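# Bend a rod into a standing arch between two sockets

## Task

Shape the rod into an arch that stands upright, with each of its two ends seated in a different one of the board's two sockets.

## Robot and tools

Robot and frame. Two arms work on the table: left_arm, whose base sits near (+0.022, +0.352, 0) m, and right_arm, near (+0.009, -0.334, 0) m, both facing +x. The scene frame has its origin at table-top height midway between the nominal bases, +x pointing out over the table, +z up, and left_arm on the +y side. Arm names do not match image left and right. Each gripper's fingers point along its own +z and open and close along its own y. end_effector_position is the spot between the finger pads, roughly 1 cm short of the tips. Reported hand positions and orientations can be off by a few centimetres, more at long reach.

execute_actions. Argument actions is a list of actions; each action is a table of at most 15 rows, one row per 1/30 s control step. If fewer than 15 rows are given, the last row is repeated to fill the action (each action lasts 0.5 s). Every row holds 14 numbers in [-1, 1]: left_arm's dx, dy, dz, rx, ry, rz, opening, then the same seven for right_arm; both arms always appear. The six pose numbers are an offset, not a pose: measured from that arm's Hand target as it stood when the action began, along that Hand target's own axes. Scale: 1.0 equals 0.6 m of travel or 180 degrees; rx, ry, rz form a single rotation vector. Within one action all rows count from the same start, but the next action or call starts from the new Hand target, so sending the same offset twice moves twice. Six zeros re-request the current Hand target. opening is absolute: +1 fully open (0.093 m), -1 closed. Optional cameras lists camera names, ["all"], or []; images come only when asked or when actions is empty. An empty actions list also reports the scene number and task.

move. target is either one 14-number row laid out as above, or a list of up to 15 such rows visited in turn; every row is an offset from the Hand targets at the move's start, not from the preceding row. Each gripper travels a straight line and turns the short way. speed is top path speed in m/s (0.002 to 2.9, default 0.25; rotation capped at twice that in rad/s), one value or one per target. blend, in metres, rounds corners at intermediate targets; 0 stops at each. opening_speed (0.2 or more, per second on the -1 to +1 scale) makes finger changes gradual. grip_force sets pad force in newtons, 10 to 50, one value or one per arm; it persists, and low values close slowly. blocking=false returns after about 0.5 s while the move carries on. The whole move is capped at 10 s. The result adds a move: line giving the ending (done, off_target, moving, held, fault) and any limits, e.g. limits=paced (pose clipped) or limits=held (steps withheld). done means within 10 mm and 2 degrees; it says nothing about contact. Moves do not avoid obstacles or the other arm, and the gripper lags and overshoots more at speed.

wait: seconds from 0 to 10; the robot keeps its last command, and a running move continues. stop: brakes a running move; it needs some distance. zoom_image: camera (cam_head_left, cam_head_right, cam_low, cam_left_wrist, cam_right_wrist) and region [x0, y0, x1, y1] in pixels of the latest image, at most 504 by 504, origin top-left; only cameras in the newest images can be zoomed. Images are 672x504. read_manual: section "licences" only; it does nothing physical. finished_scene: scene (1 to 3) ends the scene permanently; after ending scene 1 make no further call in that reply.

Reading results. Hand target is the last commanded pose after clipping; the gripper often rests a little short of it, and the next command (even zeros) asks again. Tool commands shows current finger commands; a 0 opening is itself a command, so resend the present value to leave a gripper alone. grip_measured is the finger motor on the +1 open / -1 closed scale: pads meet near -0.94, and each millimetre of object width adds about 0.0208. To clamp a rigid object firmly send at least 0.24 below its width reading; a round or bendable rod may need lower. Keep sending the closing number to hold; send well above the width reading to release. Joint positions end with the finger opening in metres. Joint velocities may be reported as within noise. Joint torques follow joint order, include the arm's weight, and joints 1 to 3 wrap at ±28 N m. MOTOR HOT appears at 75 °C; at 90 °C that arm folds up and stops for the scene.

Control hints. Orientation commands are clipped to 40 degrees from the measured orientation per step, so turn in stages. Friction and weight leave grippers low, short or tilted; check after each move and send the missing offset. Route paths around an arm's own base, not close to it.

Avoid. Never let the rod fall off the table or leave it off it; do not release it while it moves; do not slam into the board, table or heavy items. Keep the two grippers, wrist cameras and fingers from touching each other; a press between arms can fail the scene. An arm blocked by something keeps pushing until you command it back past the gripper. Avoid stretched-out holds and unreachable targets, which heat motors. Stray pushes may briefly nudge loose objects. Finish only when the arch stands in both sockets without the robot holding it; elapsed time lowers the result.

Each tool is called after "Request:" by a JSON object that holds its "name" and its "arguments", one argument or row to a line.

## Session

Request:
{"name": "execute_actions", "arguments": {
  "actions": []
}}

Request:
{"name": "zoom_image", "arguments": {
  "camera": "cam_head_left",
  "region": [170, 250, 320, 400]
}}

Request:
{"name": "zoom_image", "arguments": {
  "camera": "cam_head_left",
  "region": [340, 240, 490, 390]
}}

Request:
{"name": "zoom_image", "arguments": {
  "camera": "cam_head_right",
  "region": [180, 250, 330, 400]
}}

Request:
{"name": "zoom_image", "arguments": {
  "camera": "cam_head_right",
  "region": [350, 240, 500, 390]
}}

Scene clock: 0.00 s.
left_arm: end_effector_position=(+0.3333, +0.3692, +0.2067) grip_measured=+1.000 end_effector_quat_wxyz=(+0.710, -0.059, +0.689, -0.130) | right_arm: end_effector_position=(+0.3550, -0.4689, +0.1114) grip_measured=+1.000 end_effector_quat_wxyz=(+0.499, +0.219, +0.802, -0.244)
Joint positions: left_arm=[0.208 0.888 0.142 0.791 0.326 -0.281 0.093] | right_arm=[-0.096 1.398 0.447 0.491 0.532 0.058 0.093]
Joint velocities: within noise
Joint torques (N m): no reading
Heat: left arm: 29 °C; right arm: 28 °C.
Hand target: left_arm +0.3342, +0.3694, +0.2169; +0.721, -0.054, +0.679, -0.128 | right_arm +0.3580, -0.4693, +0.1184; +0.507, +0.221, +0.797, -0.243
Tool commands: left_gripper/opening=+1.0 right_gripper/opening=+1.0
camera_calibration:
cam_left_wrist: T_world_to_cam=[[-0.11771, -0.956377, 0.267371, 0.337354], [-0.396699, -0.201541, -0.895551, 0.433353], [0.91037, -0.211481, -0.355671, -0.0688421], [0, 0, 0, 1]] pos_world=[0.274293, 0.395417, 0.273406]
cam_right_wrist: T_world_to_cam=[[-0.573181, -0.798719, 0.183062, -0.191767], [-0.671635, 0.329945, -0.663357, 0.507322], [0.469436, -0.503174, -0.725566, -0.239145], [0, 0, 0, 1]] pos_world=[0.343081, -0.440888, 0.198125]

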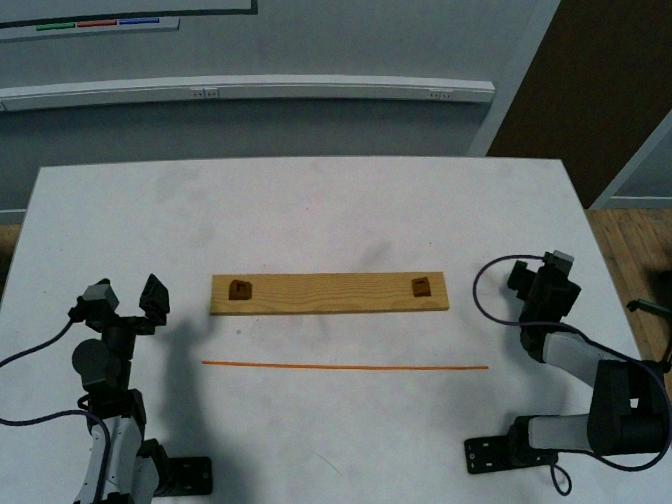

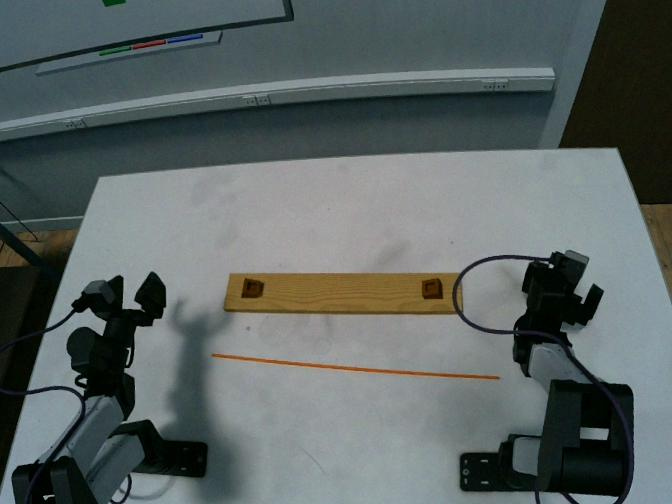

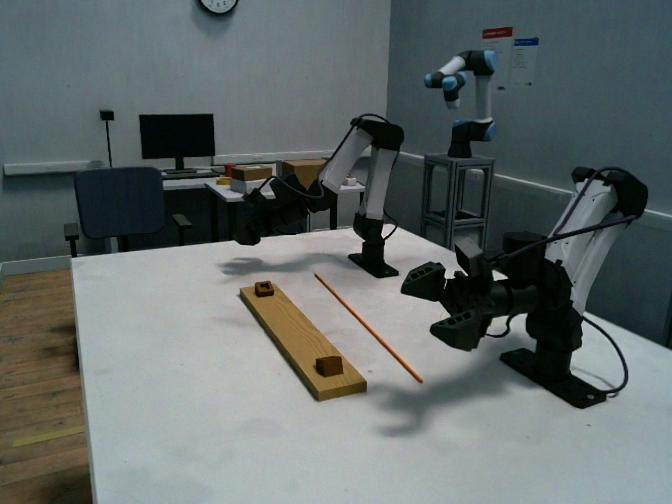

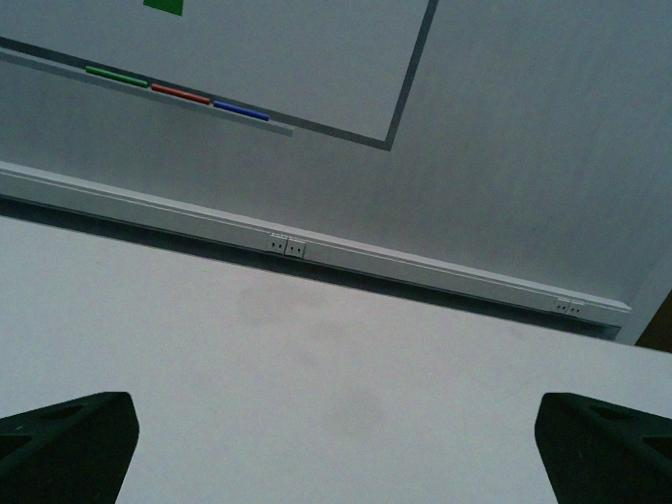

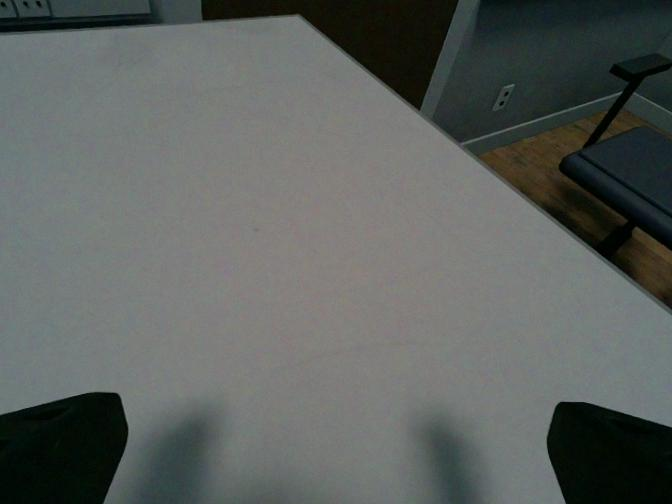

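Scaled by 3.360.

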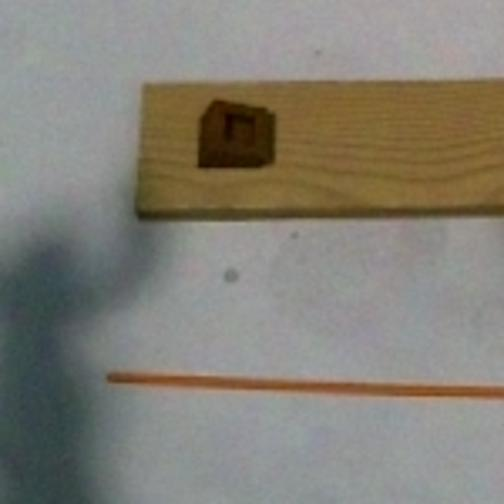

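Scaled by 3.360.

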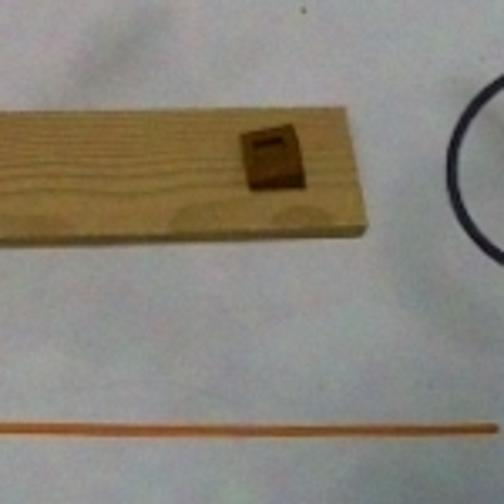

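Scaled by 3.360.

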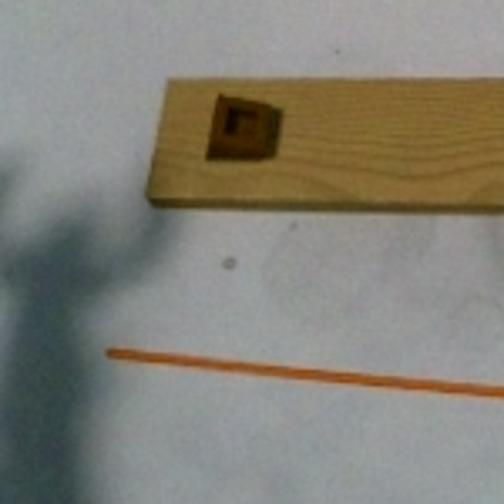

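Scaled by 3.360.

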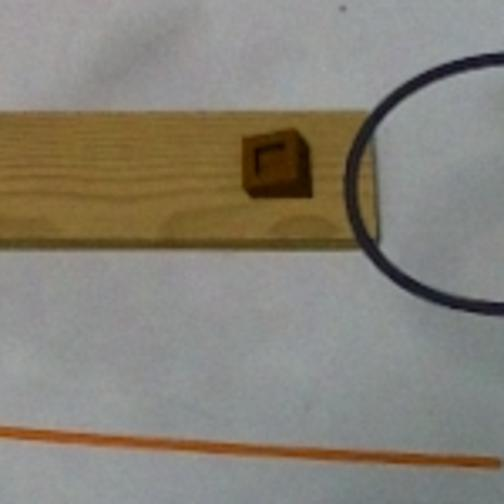

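Request:
{"name": "move", "arguments": {
  "target": [0.2952,-0.1983,-0.1407,-0.4671,0.2839,-0.2686,0.1,0.2037,0.1317,-0.346,0.1725,0.3103,0.283,0.1],
  "speed": 0.4,
  "cameras": ["cam_left_wrist","cam_right_wrist","cam_low"]
}}

Scene clock: 45.83 s.
left_arm: end_effector_position=(+0.2438, +0.2181, +0.0665) grip_measured=+0.103 end_effector_quat_wxyz=(+0.065, -0.656, +0.750, +0.063) | right_arm: end_effector_position=(+0.2110, -0.2716, +0.0665) grip_measured=+0.101 end_effector_quat_wxyz=(+0.073, +0.721, +0.685, -0.078)
Joint positions: left_arm=[-0.663 1.643 1.117 -1.142 -0.153 -2.085 0.05] | right_arm=[0.49 1.467 0.939 -1.149 0.187 2.078 0.05]
Joint torques (N m): left_arm=[0.54 -5.93 6.6 -0.24 -0.22 -0.16] | right_arm=[0.5 -3.92 7.8 -0.1 0.12 0.09]
Heat: left arm: 34 °C; right arm: 32 °C.
Hand target: left_arm +0.2450, +0.2173, +0.0700; +0.076, -0.679, +0.727, +0.071 | right_arm +0.2125, -0.2675, +0.0698; +0.072, +0.727, +0.679, -0.076
Off the commanded pose: left_arm 0.004 m, 4 deg | right_arm 0.005 m, 1 deg.
joint sent to its limit (left arm) — joint 6 (wrist roll), lower limit. The joint targets are off in orientation, not in position.
joint sent to its limit (right arm) — joint 6 (wrist roll), upper limit. The joint targets still meet the commanded pose.
move: off_target (left_arm)
camera_calibration:
cam_left_wrist: T_world_to_cam=[[0.991465, -0.130275, 0.00502477, -0.213426], [-0.12756, -0.9614, 0.2438, 0.266178], [-0.0269302, -0.24236, -0.969813, 0.206951], [0, 0, 0, 1]] pos_world=[0.251132, 0.278256, 0.136882]
cam_right_wrist: T_world_to_cam=[[-0.999478, 0.0293123, -0.0135868, 0.219272], [0.0258221, 0.977502, 0.20934, 0.286355], [0.0194174, 0.20888, -0.977749, 0.200274], [0, 0, 0, 1]] pos_world=[0.207874, -0.328173, 0.138851]
Images, in order (width x height): cam_low 672x504, cam_left_wrist 672x504, cam_right_wrist 672x504.

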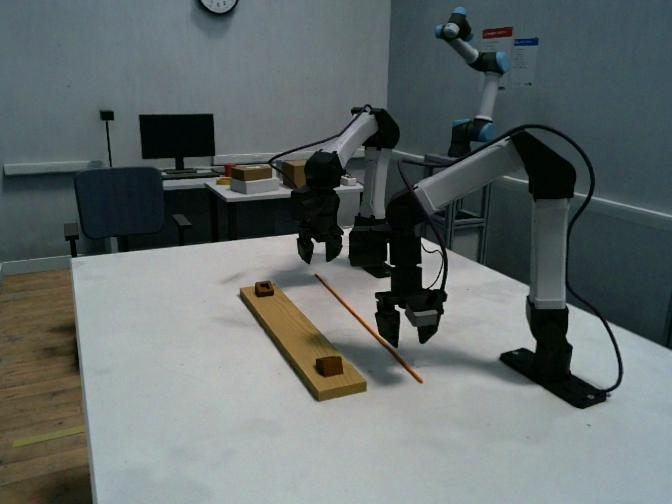

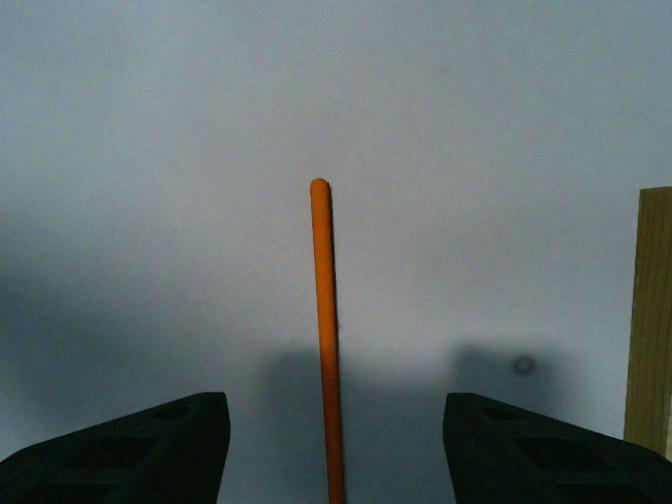

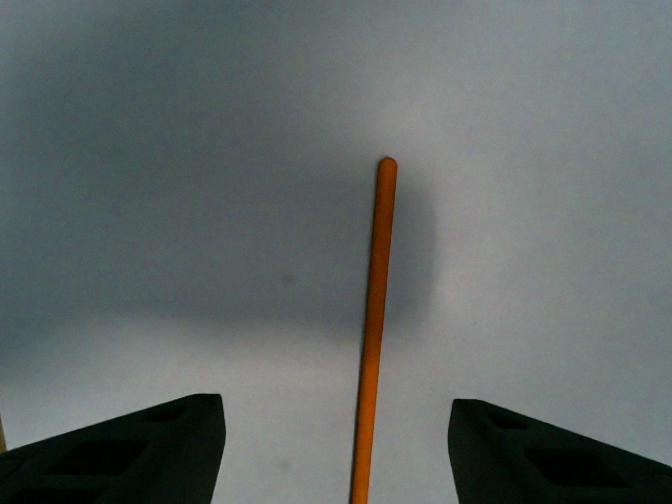

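Request:
{"name": "move", "arguments": {
  "target": [
    [0.0215,0,0.101,0,0,0,0.1,0.0218,-0.01,0.106,0,0,0,0.1],
    [0.0215,0,0.101,0,0,0,-1,0.0218,-0.01,0.106,0,0,0,-1]
  ],
  "speed": 0.1,
  "opening_speed": 0.7,
  "cameras": ["cam_left_wrist","cam_right_wrist","cam_head_left"]
}}

Scene clock: 59.23 s.
left_arm: end_effector_position=(+0.2475, +0.2181, +0.0144) grip_measured=-0.952 end_effector_quat_wxyz=(+0.069, -0.658, +0.747, +0.063) | right_arm: end_effector_position=(+0.2074, -0.2707, +0.0105) grip_measured=-0.968 end_effector_quat_wxyz=(+0.070, +0.720, +0.686, -0.076)
Joint positions: left_arm=[-0.659 1.732 0.994 -0.929 -0.161 -2.089 0] | right_arm=[0.496 1.547 0.772 -0.899 0.18 2.081 0]
Joint torques (N m): left_arm=[0.27 -5.76 3.63 0.24 -0.12 -0.1] | right_arm=[0.49 -3.52 4.52 0.25 0.14 0.09]
Heat: left arm: 31 °C; right arm: 32 °C.
Hand target: left_arm +0.2449, +0.2173, +0.0080; +0.076, -0.679, +0.727, +0.071 | right_arm +0.2065, -0.2675, +0.0049; +0.072, +0.727, +0.679, -0.076
Off the commanded pose: left_arm 0.007 m, 4 deg | right_arm 0.007 m, 1 deg.
joint sent to its limit (left arm) — joint 6 (wrist roll), lower limit. The joint targets are off in orientation, not in position.
joint sent to its limit (right arm) — joint 6 (wrist roll), upper limit. The joint targets still meet the commanded pose.
move: off_target (left_arm); target 2's new opening was sent with left_arm's hand 0.011 m and 4 deg from that target
camera_calibration:
cam_left_wrist: T_world_to_cam=[[0.99232, -0.123289, 0.010084, -0.218691], [-0.12215, -0.963748, 0.237213, 0.278614], [-0.0195273, -0.236623, -0.971405, 0.153452], [0, 0, 0, 1]] pos_world=[0.25404, 0.277861, 0.0851789]
cam_right_wrist: T_world_to_cam=[[-0.999553, 0.0266724, -0.0134886, 0.214237], [0.0231144, 0.975916, 0.216917, 0.297364], [0.0189495, 0.216509, -0.976097, 0.147495], [0, 0, 0, 1]] pos_world=[0.204473, -0.32785, 0.0823554]
Images, in order (width x height): cam_head_left 672x504, cam_left_wrist 672x504, cam_right_wrist 672x504.

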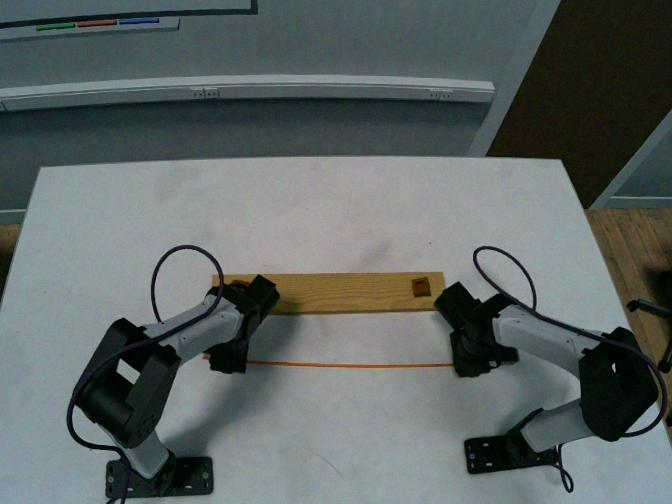

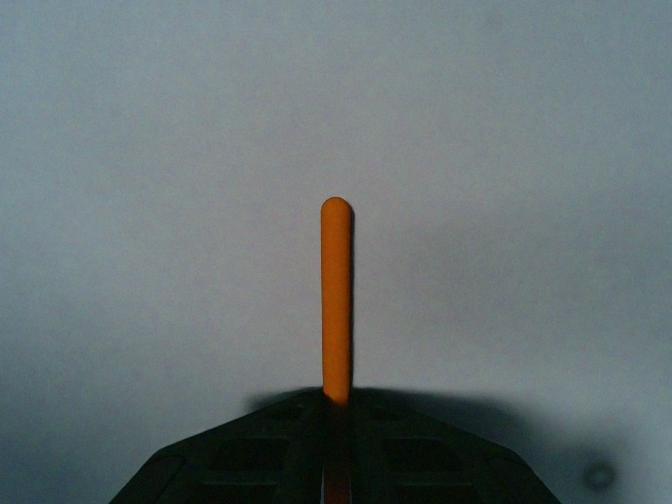

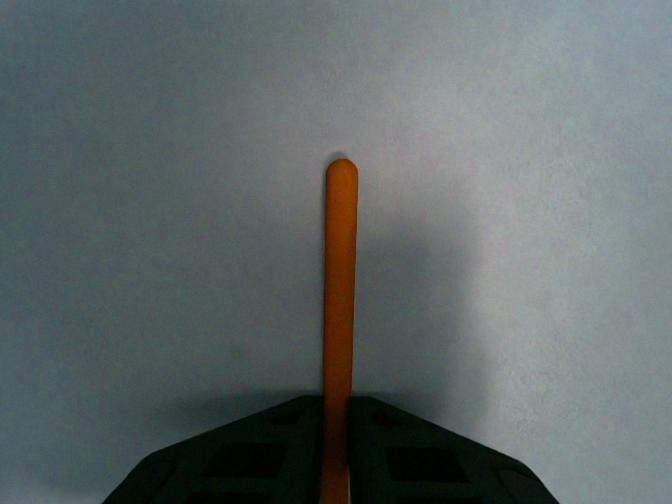

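Request:
{"name": "move", "arguments": {
  "target": [
    [-0.0268,-0.0927,-0.1765,0.0044,0.1916,-0.0106,-1,0.0197,0.1188,-0.1915,0.0046,0.1916,-0.0105,-1],
    [0.0587,-0.2458,-0.2645,0.0089,0.3832,-0.0213,-1,0.1813,0.2798,-0.3027,0.0093,0.3833,-0.0211,-1]
  ],
  "speed": 0.12,
  "blend": [0.03,0],
  "cameras": ["all"]
}}

Request:
{"name": "zoom_image", "arguments": {
  "camera": "cam_low",
  "region": [220, 230, 370, 400]
}}

Request:
{"name": "zoom_image", "arguments": {
  "camera": "cam_head_right",
  "region": [210, 250, 290, 330]
}}

Request:
{"name": "zoom_image", "arguments": {
  "camera": "cam_head_left",
  "region": [380, 240, 460, 320]
}}

Scene clock: 100.03 s.
left_arm: end_effector_position=(+0.3841, +0.1611, +0.1407) grip_measured=-0.965 end_effector_quat_wxyz=(+0.314, +0.651, -0.619, +0.308) | right_arm: end_effector_position=(+0.3790, -0.1619, +0.1471) grip_measured=-0.971 end_effector_quat_wxyz=(-0.314, +0.655, +0.613, +0.311)
Joint positions: left_arm=[-0.181 1.883 1.45 -0.918 0.891 -1.884 0] | right_arm=[0.148 1.907 1.508 -1.003 -0.905 1.822 0]
Joint torques (N m): left_arm=[-2.39 -8.91 7.17 1.24 1.05 -0.14] | right_arm=[4.01 -6.82 9.81 0.89 -1.16 0.1]
Heat: left arm: 32 °C; right arm: 31 °C.
Hand target: left_arm +0.3875, +0.1400, +0.1560; +0.338, +0.621, -0.621, +0.338 | right_arm +0.3837, -0.1351, +0.1599; -0.338, +0.622, +0.621, +0.337
Off the commanded pose: left_arm 0.026 m, 6 deg | right_arm 0.030 m, 6 deg.
move: off_target (left_arm, right_arm)
camera_calibration:
cam_left_wrist: T_world_to_cam=[[0.998453, 0.0508768, -0.0224225, -0.388371], [0.0336107, -0.231069, 0.972357, -0.0709966], [0.0442892, -0.971606, -0.232422, 0.255193], [0, 0, 0, 1]] pos_world=[0.378854, 0.251301, 0.119638]
cam_right_wrist: T_world_to_cam=[[-0.99848, 0.0550385, 0.00285071, 0.38648], [0.0153168, 0.227439, 0.973672, -0.0719697], [0.0529411, 0.972236, -0.227936, 0.253542], [0, 0, 0, 1]] pos_world=[0.373572, -0.251406, 0.126765]

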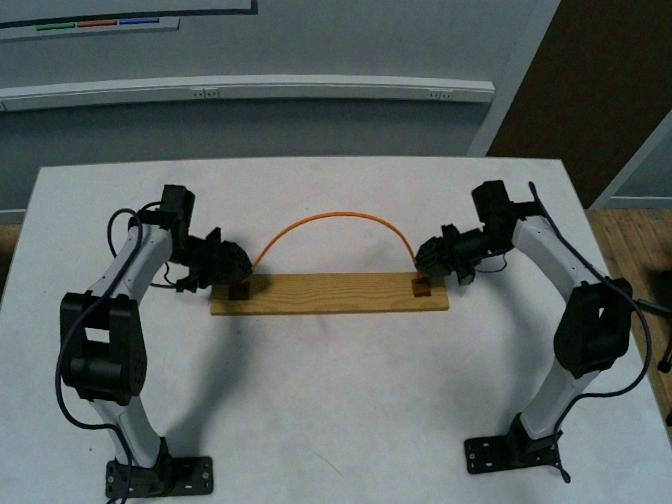

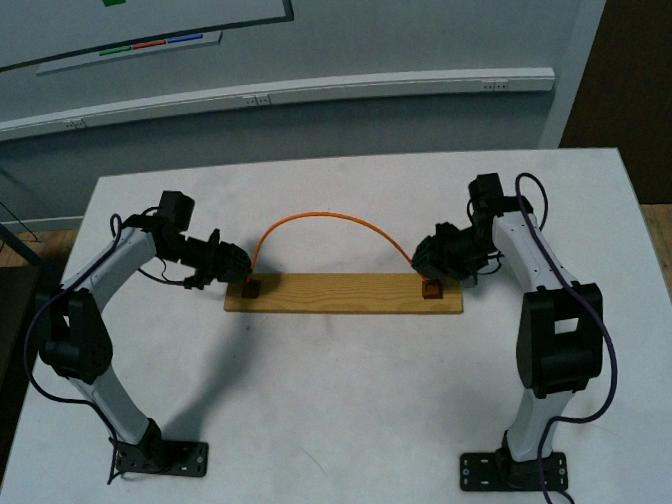

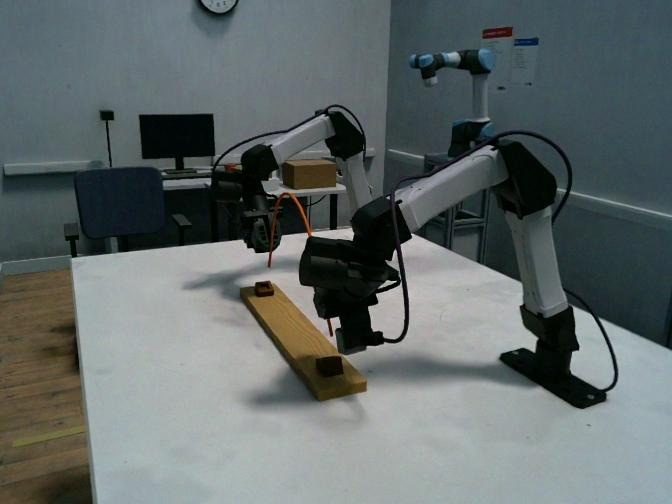

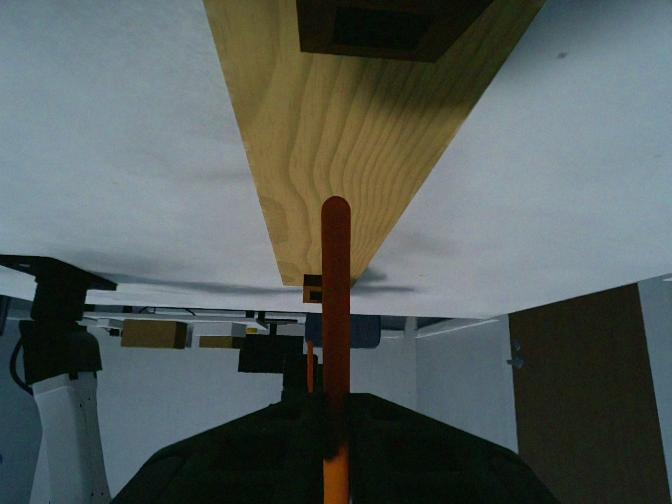

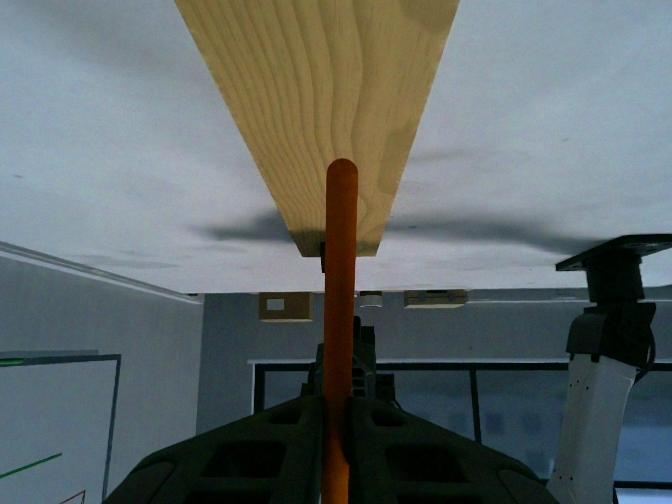

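Scaled by 2.965.

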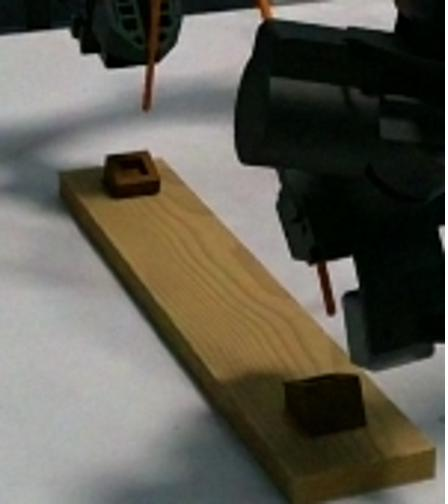

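Scaled by 6.300.

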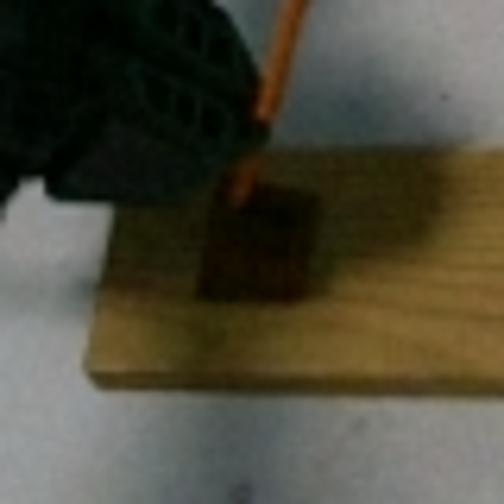

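Scaled by 6.300.

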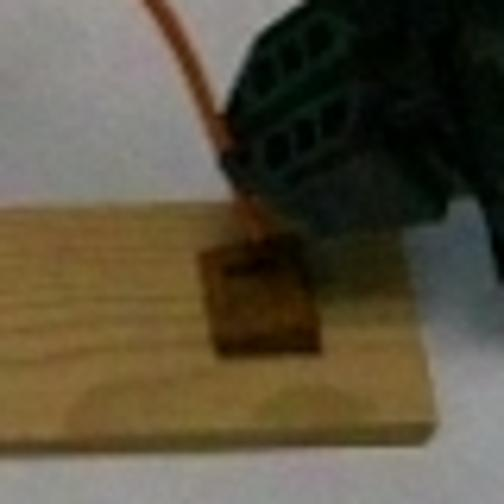

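Request:
{"name": "move", "arguments": {
  "target": [-0.0438,-0.0217,0.0245,0,0,0,-1,-0.0405,0.0233,0.0203,0,0,0,-1],
  "speed": 0.08,
  "cameras": ["all"]
}}

Request:
{"name": "zoom_image", "arguments": {
  "camera": "cam_low",
  "region": [220, 230, 370, 400]
}}

Request:
{"name": "zoom_image", "arguments": {
  "camera": "cam_head_right",
  "region": [210, 250, 290, 330]
}}

Request:
{"name": "zoom_image", "arguments": {
  "camera": "cam_head_left",
  "region": [380, 240, 460, 320]
}}

Scene clock: 113.13 s.
left_arm: end_effector_position=(+0.4015, +0.1626, +0.1147) grip_measured=-0.965 end_effector_quat_wxyz=(+0.312, +0.653, -0.615, +0.311) | right_arm: end_effector_position=(+0.3913, -0.1604, +0.1207) grip_measured=-0.971 end_effector_quat_wxyz=(-0.319, +0.657, +0.611, +0.306)
Joint positions: left_arm=[-0.17 1.962 1.45 -0.836 0.893 -1.885 0] | right_arm=[0.148 1.984 1.508 -0.941 -0.907 1.822 0]
Joint torques (N m): left_arm=[-2.33 -9.74 5.82 1.21 1.06 0.03] | right_arm=[2.86 -7.34 9.43 0.81 -1.18 -0.09]
Heat: left arm: 34 °C; right arm: 34 °C.
Hand target: left_arm +0.4006, +0.1420, +0.1259; +0.338, +0.621, -0.621, +0.338 | right_arm +0.3977, -0.1381, +0.1328; -0.338, +0.622, +0.621, +0.337
Off the commanded pose: left_arm 0.024 m, 6 deg | right_arm 0.026 m, 6 deg.
move: off_target (left_arm, right_arm)
camera_calibration:
cam_left_wrist: T_world_to_cam=[[0.997908, 0.0615475, -0.0197689, -0.408162], [0.0333448, -0.228093, 0.973068, -0.0463719], [0.0553808, -0.971692, -0.229668, 0.245071], [0, 0, 0, 1]] pos_world=[0.395282, 0.252678, 0.0933392]
cam_right_wrist: T_world_to_cam=[[-0.998333, 0.0548674, 0.0178838, 0.396929], [0.0298751, 0.226245, 0.973612, -0.0527202], [0.0493734, 0.972524, -0.227507, 0.246733], [0, 0, 0, 1]] pos_world=[0.385661, -0.249805, 0.100364]

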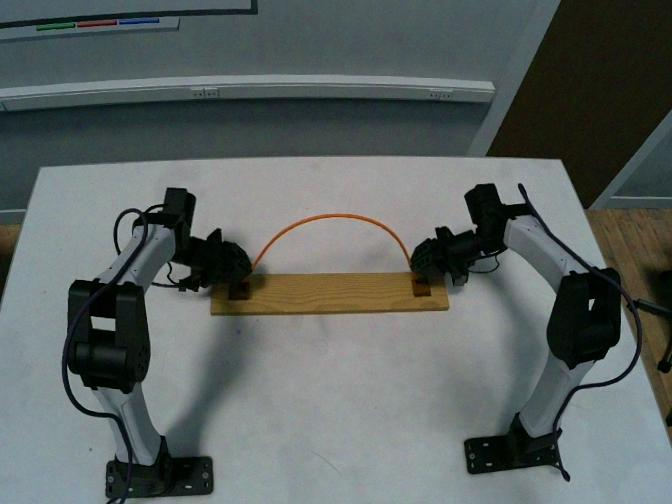

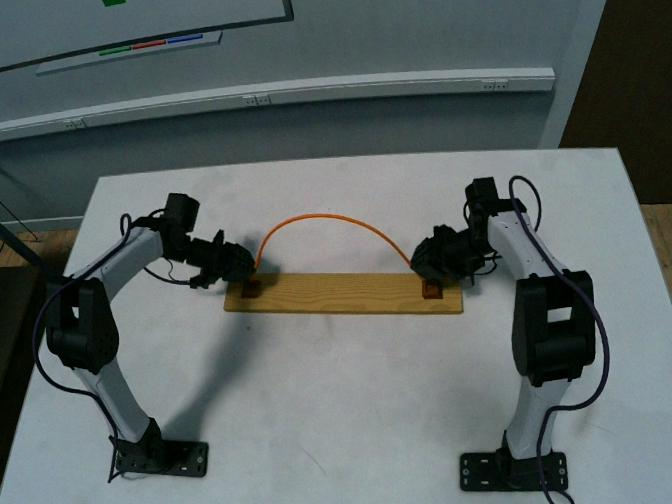

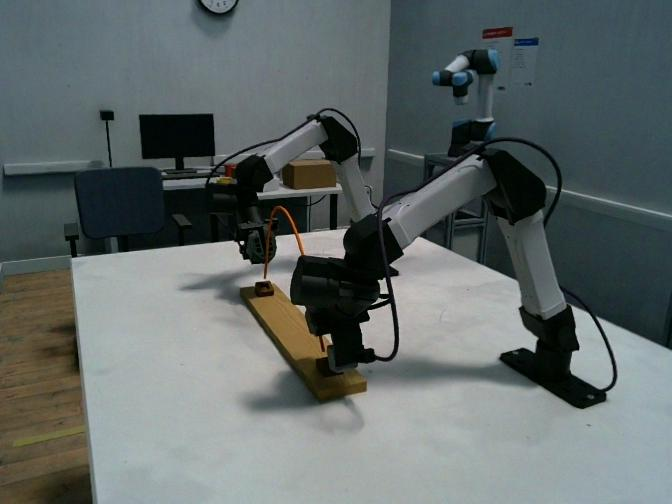

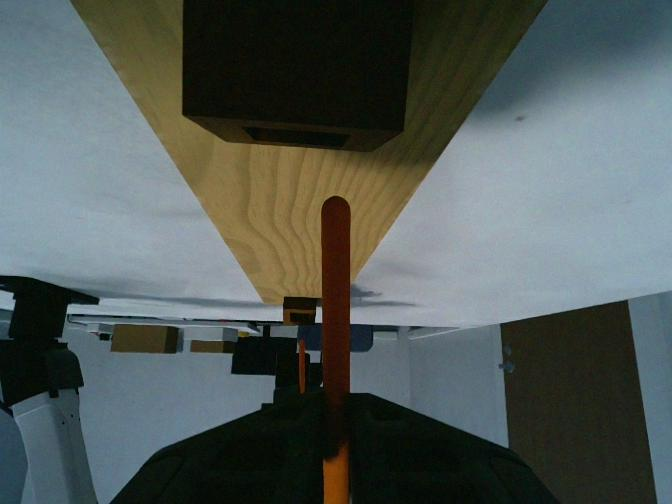

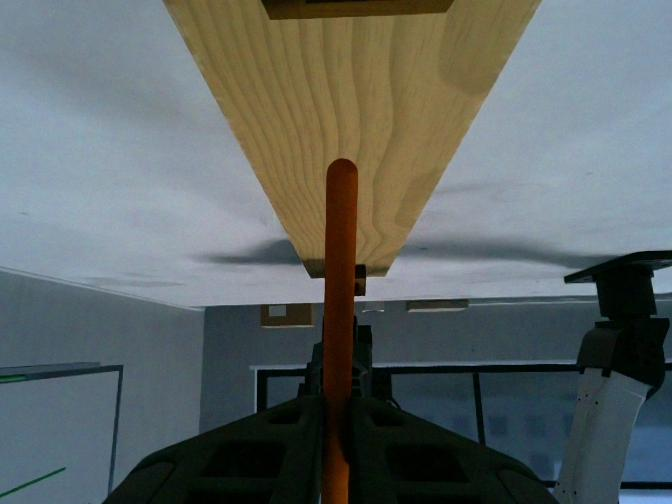

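Scaled by 2.965.

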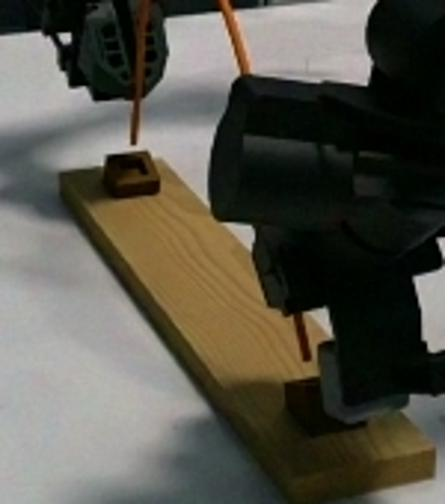

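Scaled by 6.300.

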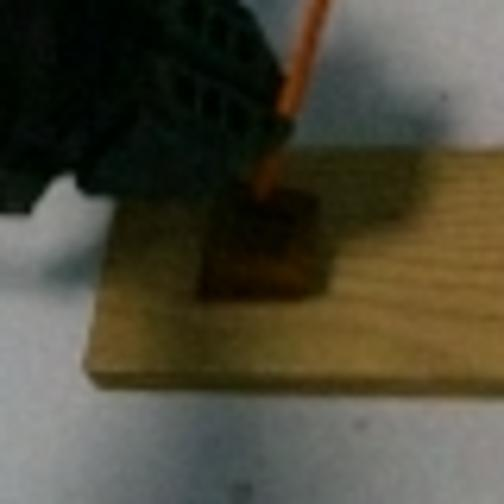

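Scaled by 6.300.

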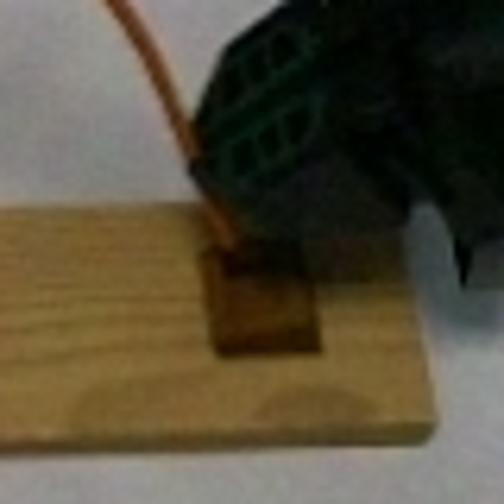

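Request:
{"name": "move", "arguments": {
  "target": [-0.0208,0.01,0.0077,0,0,0,-1,-0.0258,-0.005,-0.0031,0,0,0,-1],
  "speed": 0.07,
  "cameras": ["all"]
}}

Request:
{"name": "zoom_image", "arguments": {
  "camera": "cam_low",
  "region": [220, 230, 370, 400]
}}

Request:
{"name": "zoom_image", "arguments": {
  "camera": "cam_head_right",
  "region": [210, 250, 290, 330]
}}

Request:
{"name": "zoom_image", "arguments": {
  "camera": "cam_head_left",
  "region": [380, 240, 460, 320]
}}

Scene clock: 130.07 s.
left_arm: end_effector_position=(+0.3967, +0.1641, +0.1018) grip_measured=-0.965 end_effector_quat_wxyz=(+0.315, +0.654, -0.614, +0.311) | right_arm: end_effector_position=(+0.3963, -0.1656, +0.1213) grip_measured=-0.971 end_effector_quat_wxyz=(-0.309, +0.649, +0.618, +0.319)
Joint positions: left_arm=[-0.167 1.962 1.395 -0.788 0.898 -1.882 0] | right_arm=[0.133 1.984 1.508 -0.926 -0.908 1.792 0]
Joint torques (N m): left_arm=[-2.19 -10.22 5.18 1.2 1.02 0.09] | right_arm=[1.96 -6.78 6.02 0.74 -1.2 -0.2]
Heat: left arm: 35 °C; right arm: 35 °C.
Hand target: left_arm +0.3945, +0.1449, +0.1129; +0.338, +0.621, -0.621, +0.338 | right_arm +0.3947, -0.1480, +0.1209; -0.338, +0.622, +0.621, +0.337
Off the commanded pose: left_arm 0.022 m, 6 deg | right_arm 0.018 m, 5 deg.
move: off_target (left_arm, right_arm)
camera_calibration:
cam_left_wrist: T_world_to_cam=[[0.99774, 0.0622847, -0.0252027, -0.403203], [0.0386434, -0.225087, 0.973572, -0.035907], [0.0549659, -0.972346, -0.226985, 0.243884], [0, 0, 0, 1]] pos_world=[0.390274, 0.254171, 0.0801542]
cam_right_wrist: T_world_to_cam=[[-0.998484, 0.0511661, -0.0202669, 0.40627], [-0.00827271, 0.224533, 0.974431, -0.03751], [0.0544084, 0.973122, -0.22377, 0.249339], [0, 0, 0, 1]] pos_world=[0.391778, -0.255002, 0.100579]

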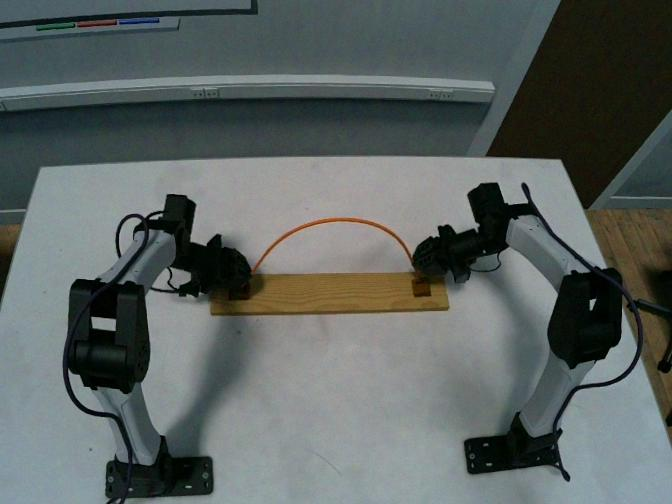

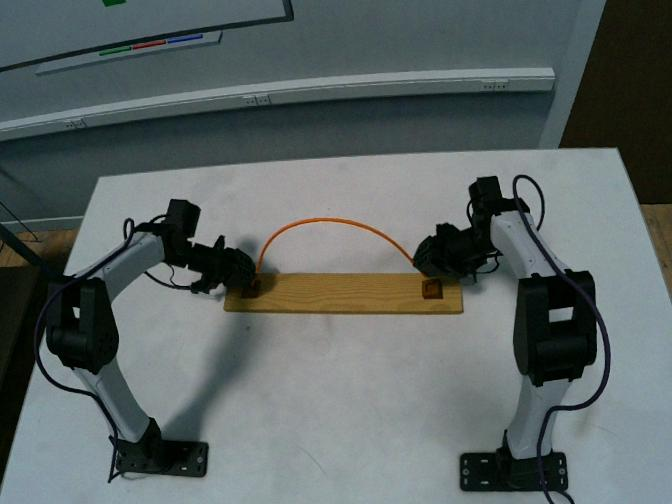

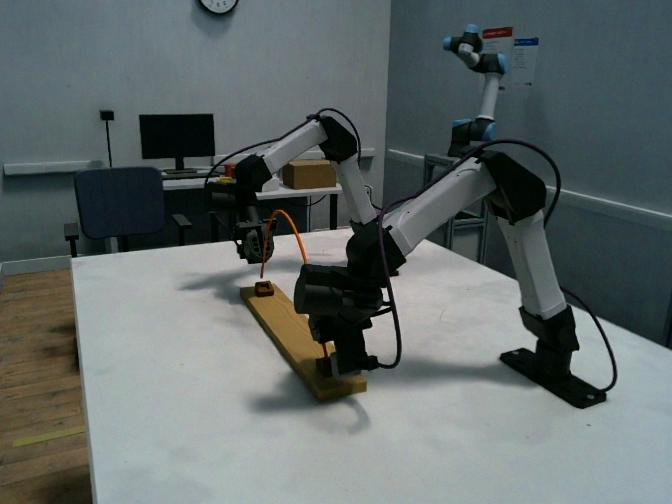

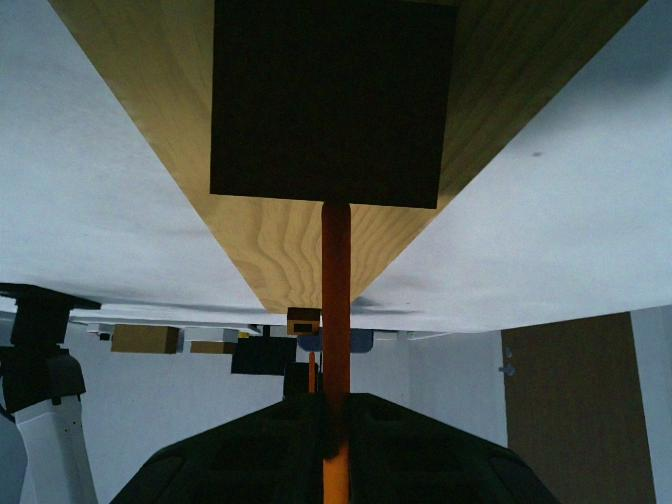

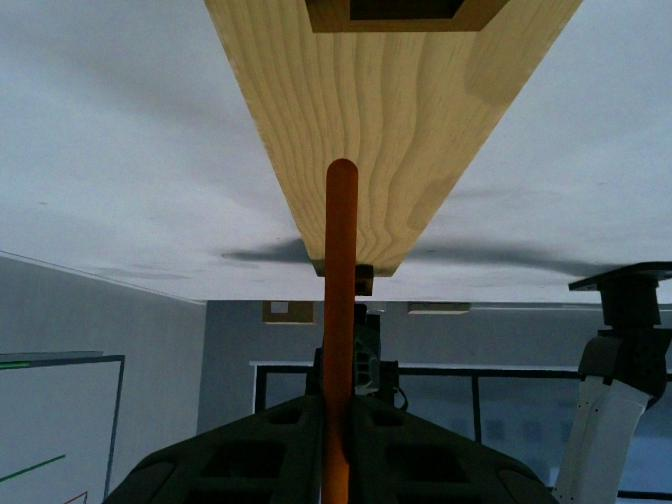

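Scaled by 2.965.

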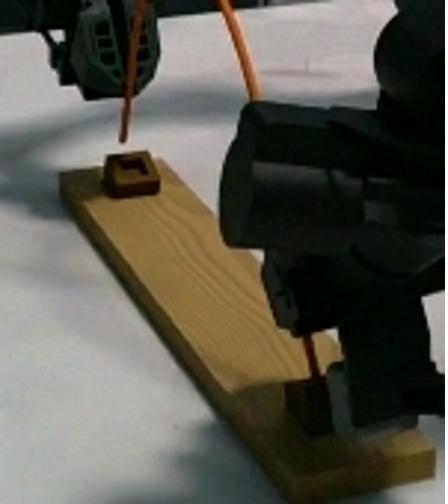

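Scaled by 6.300.

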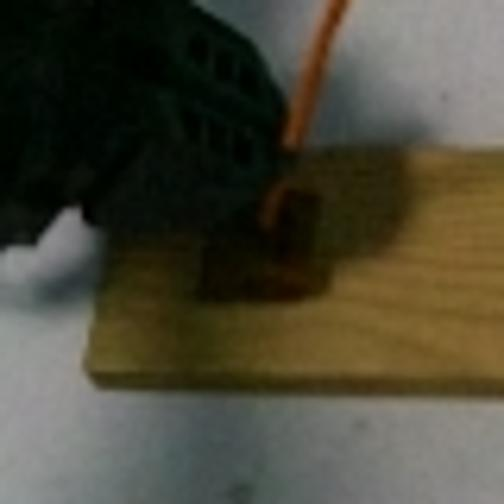

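Scaled by 6.300.

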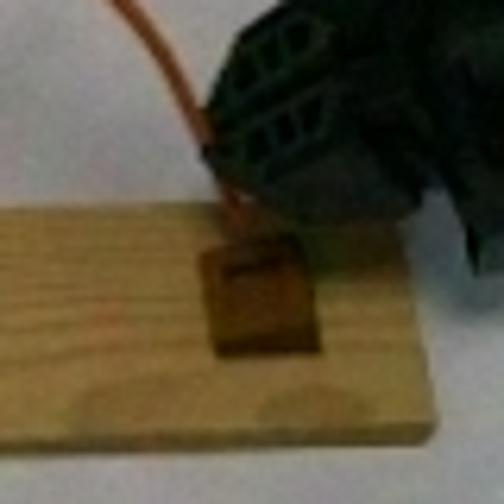

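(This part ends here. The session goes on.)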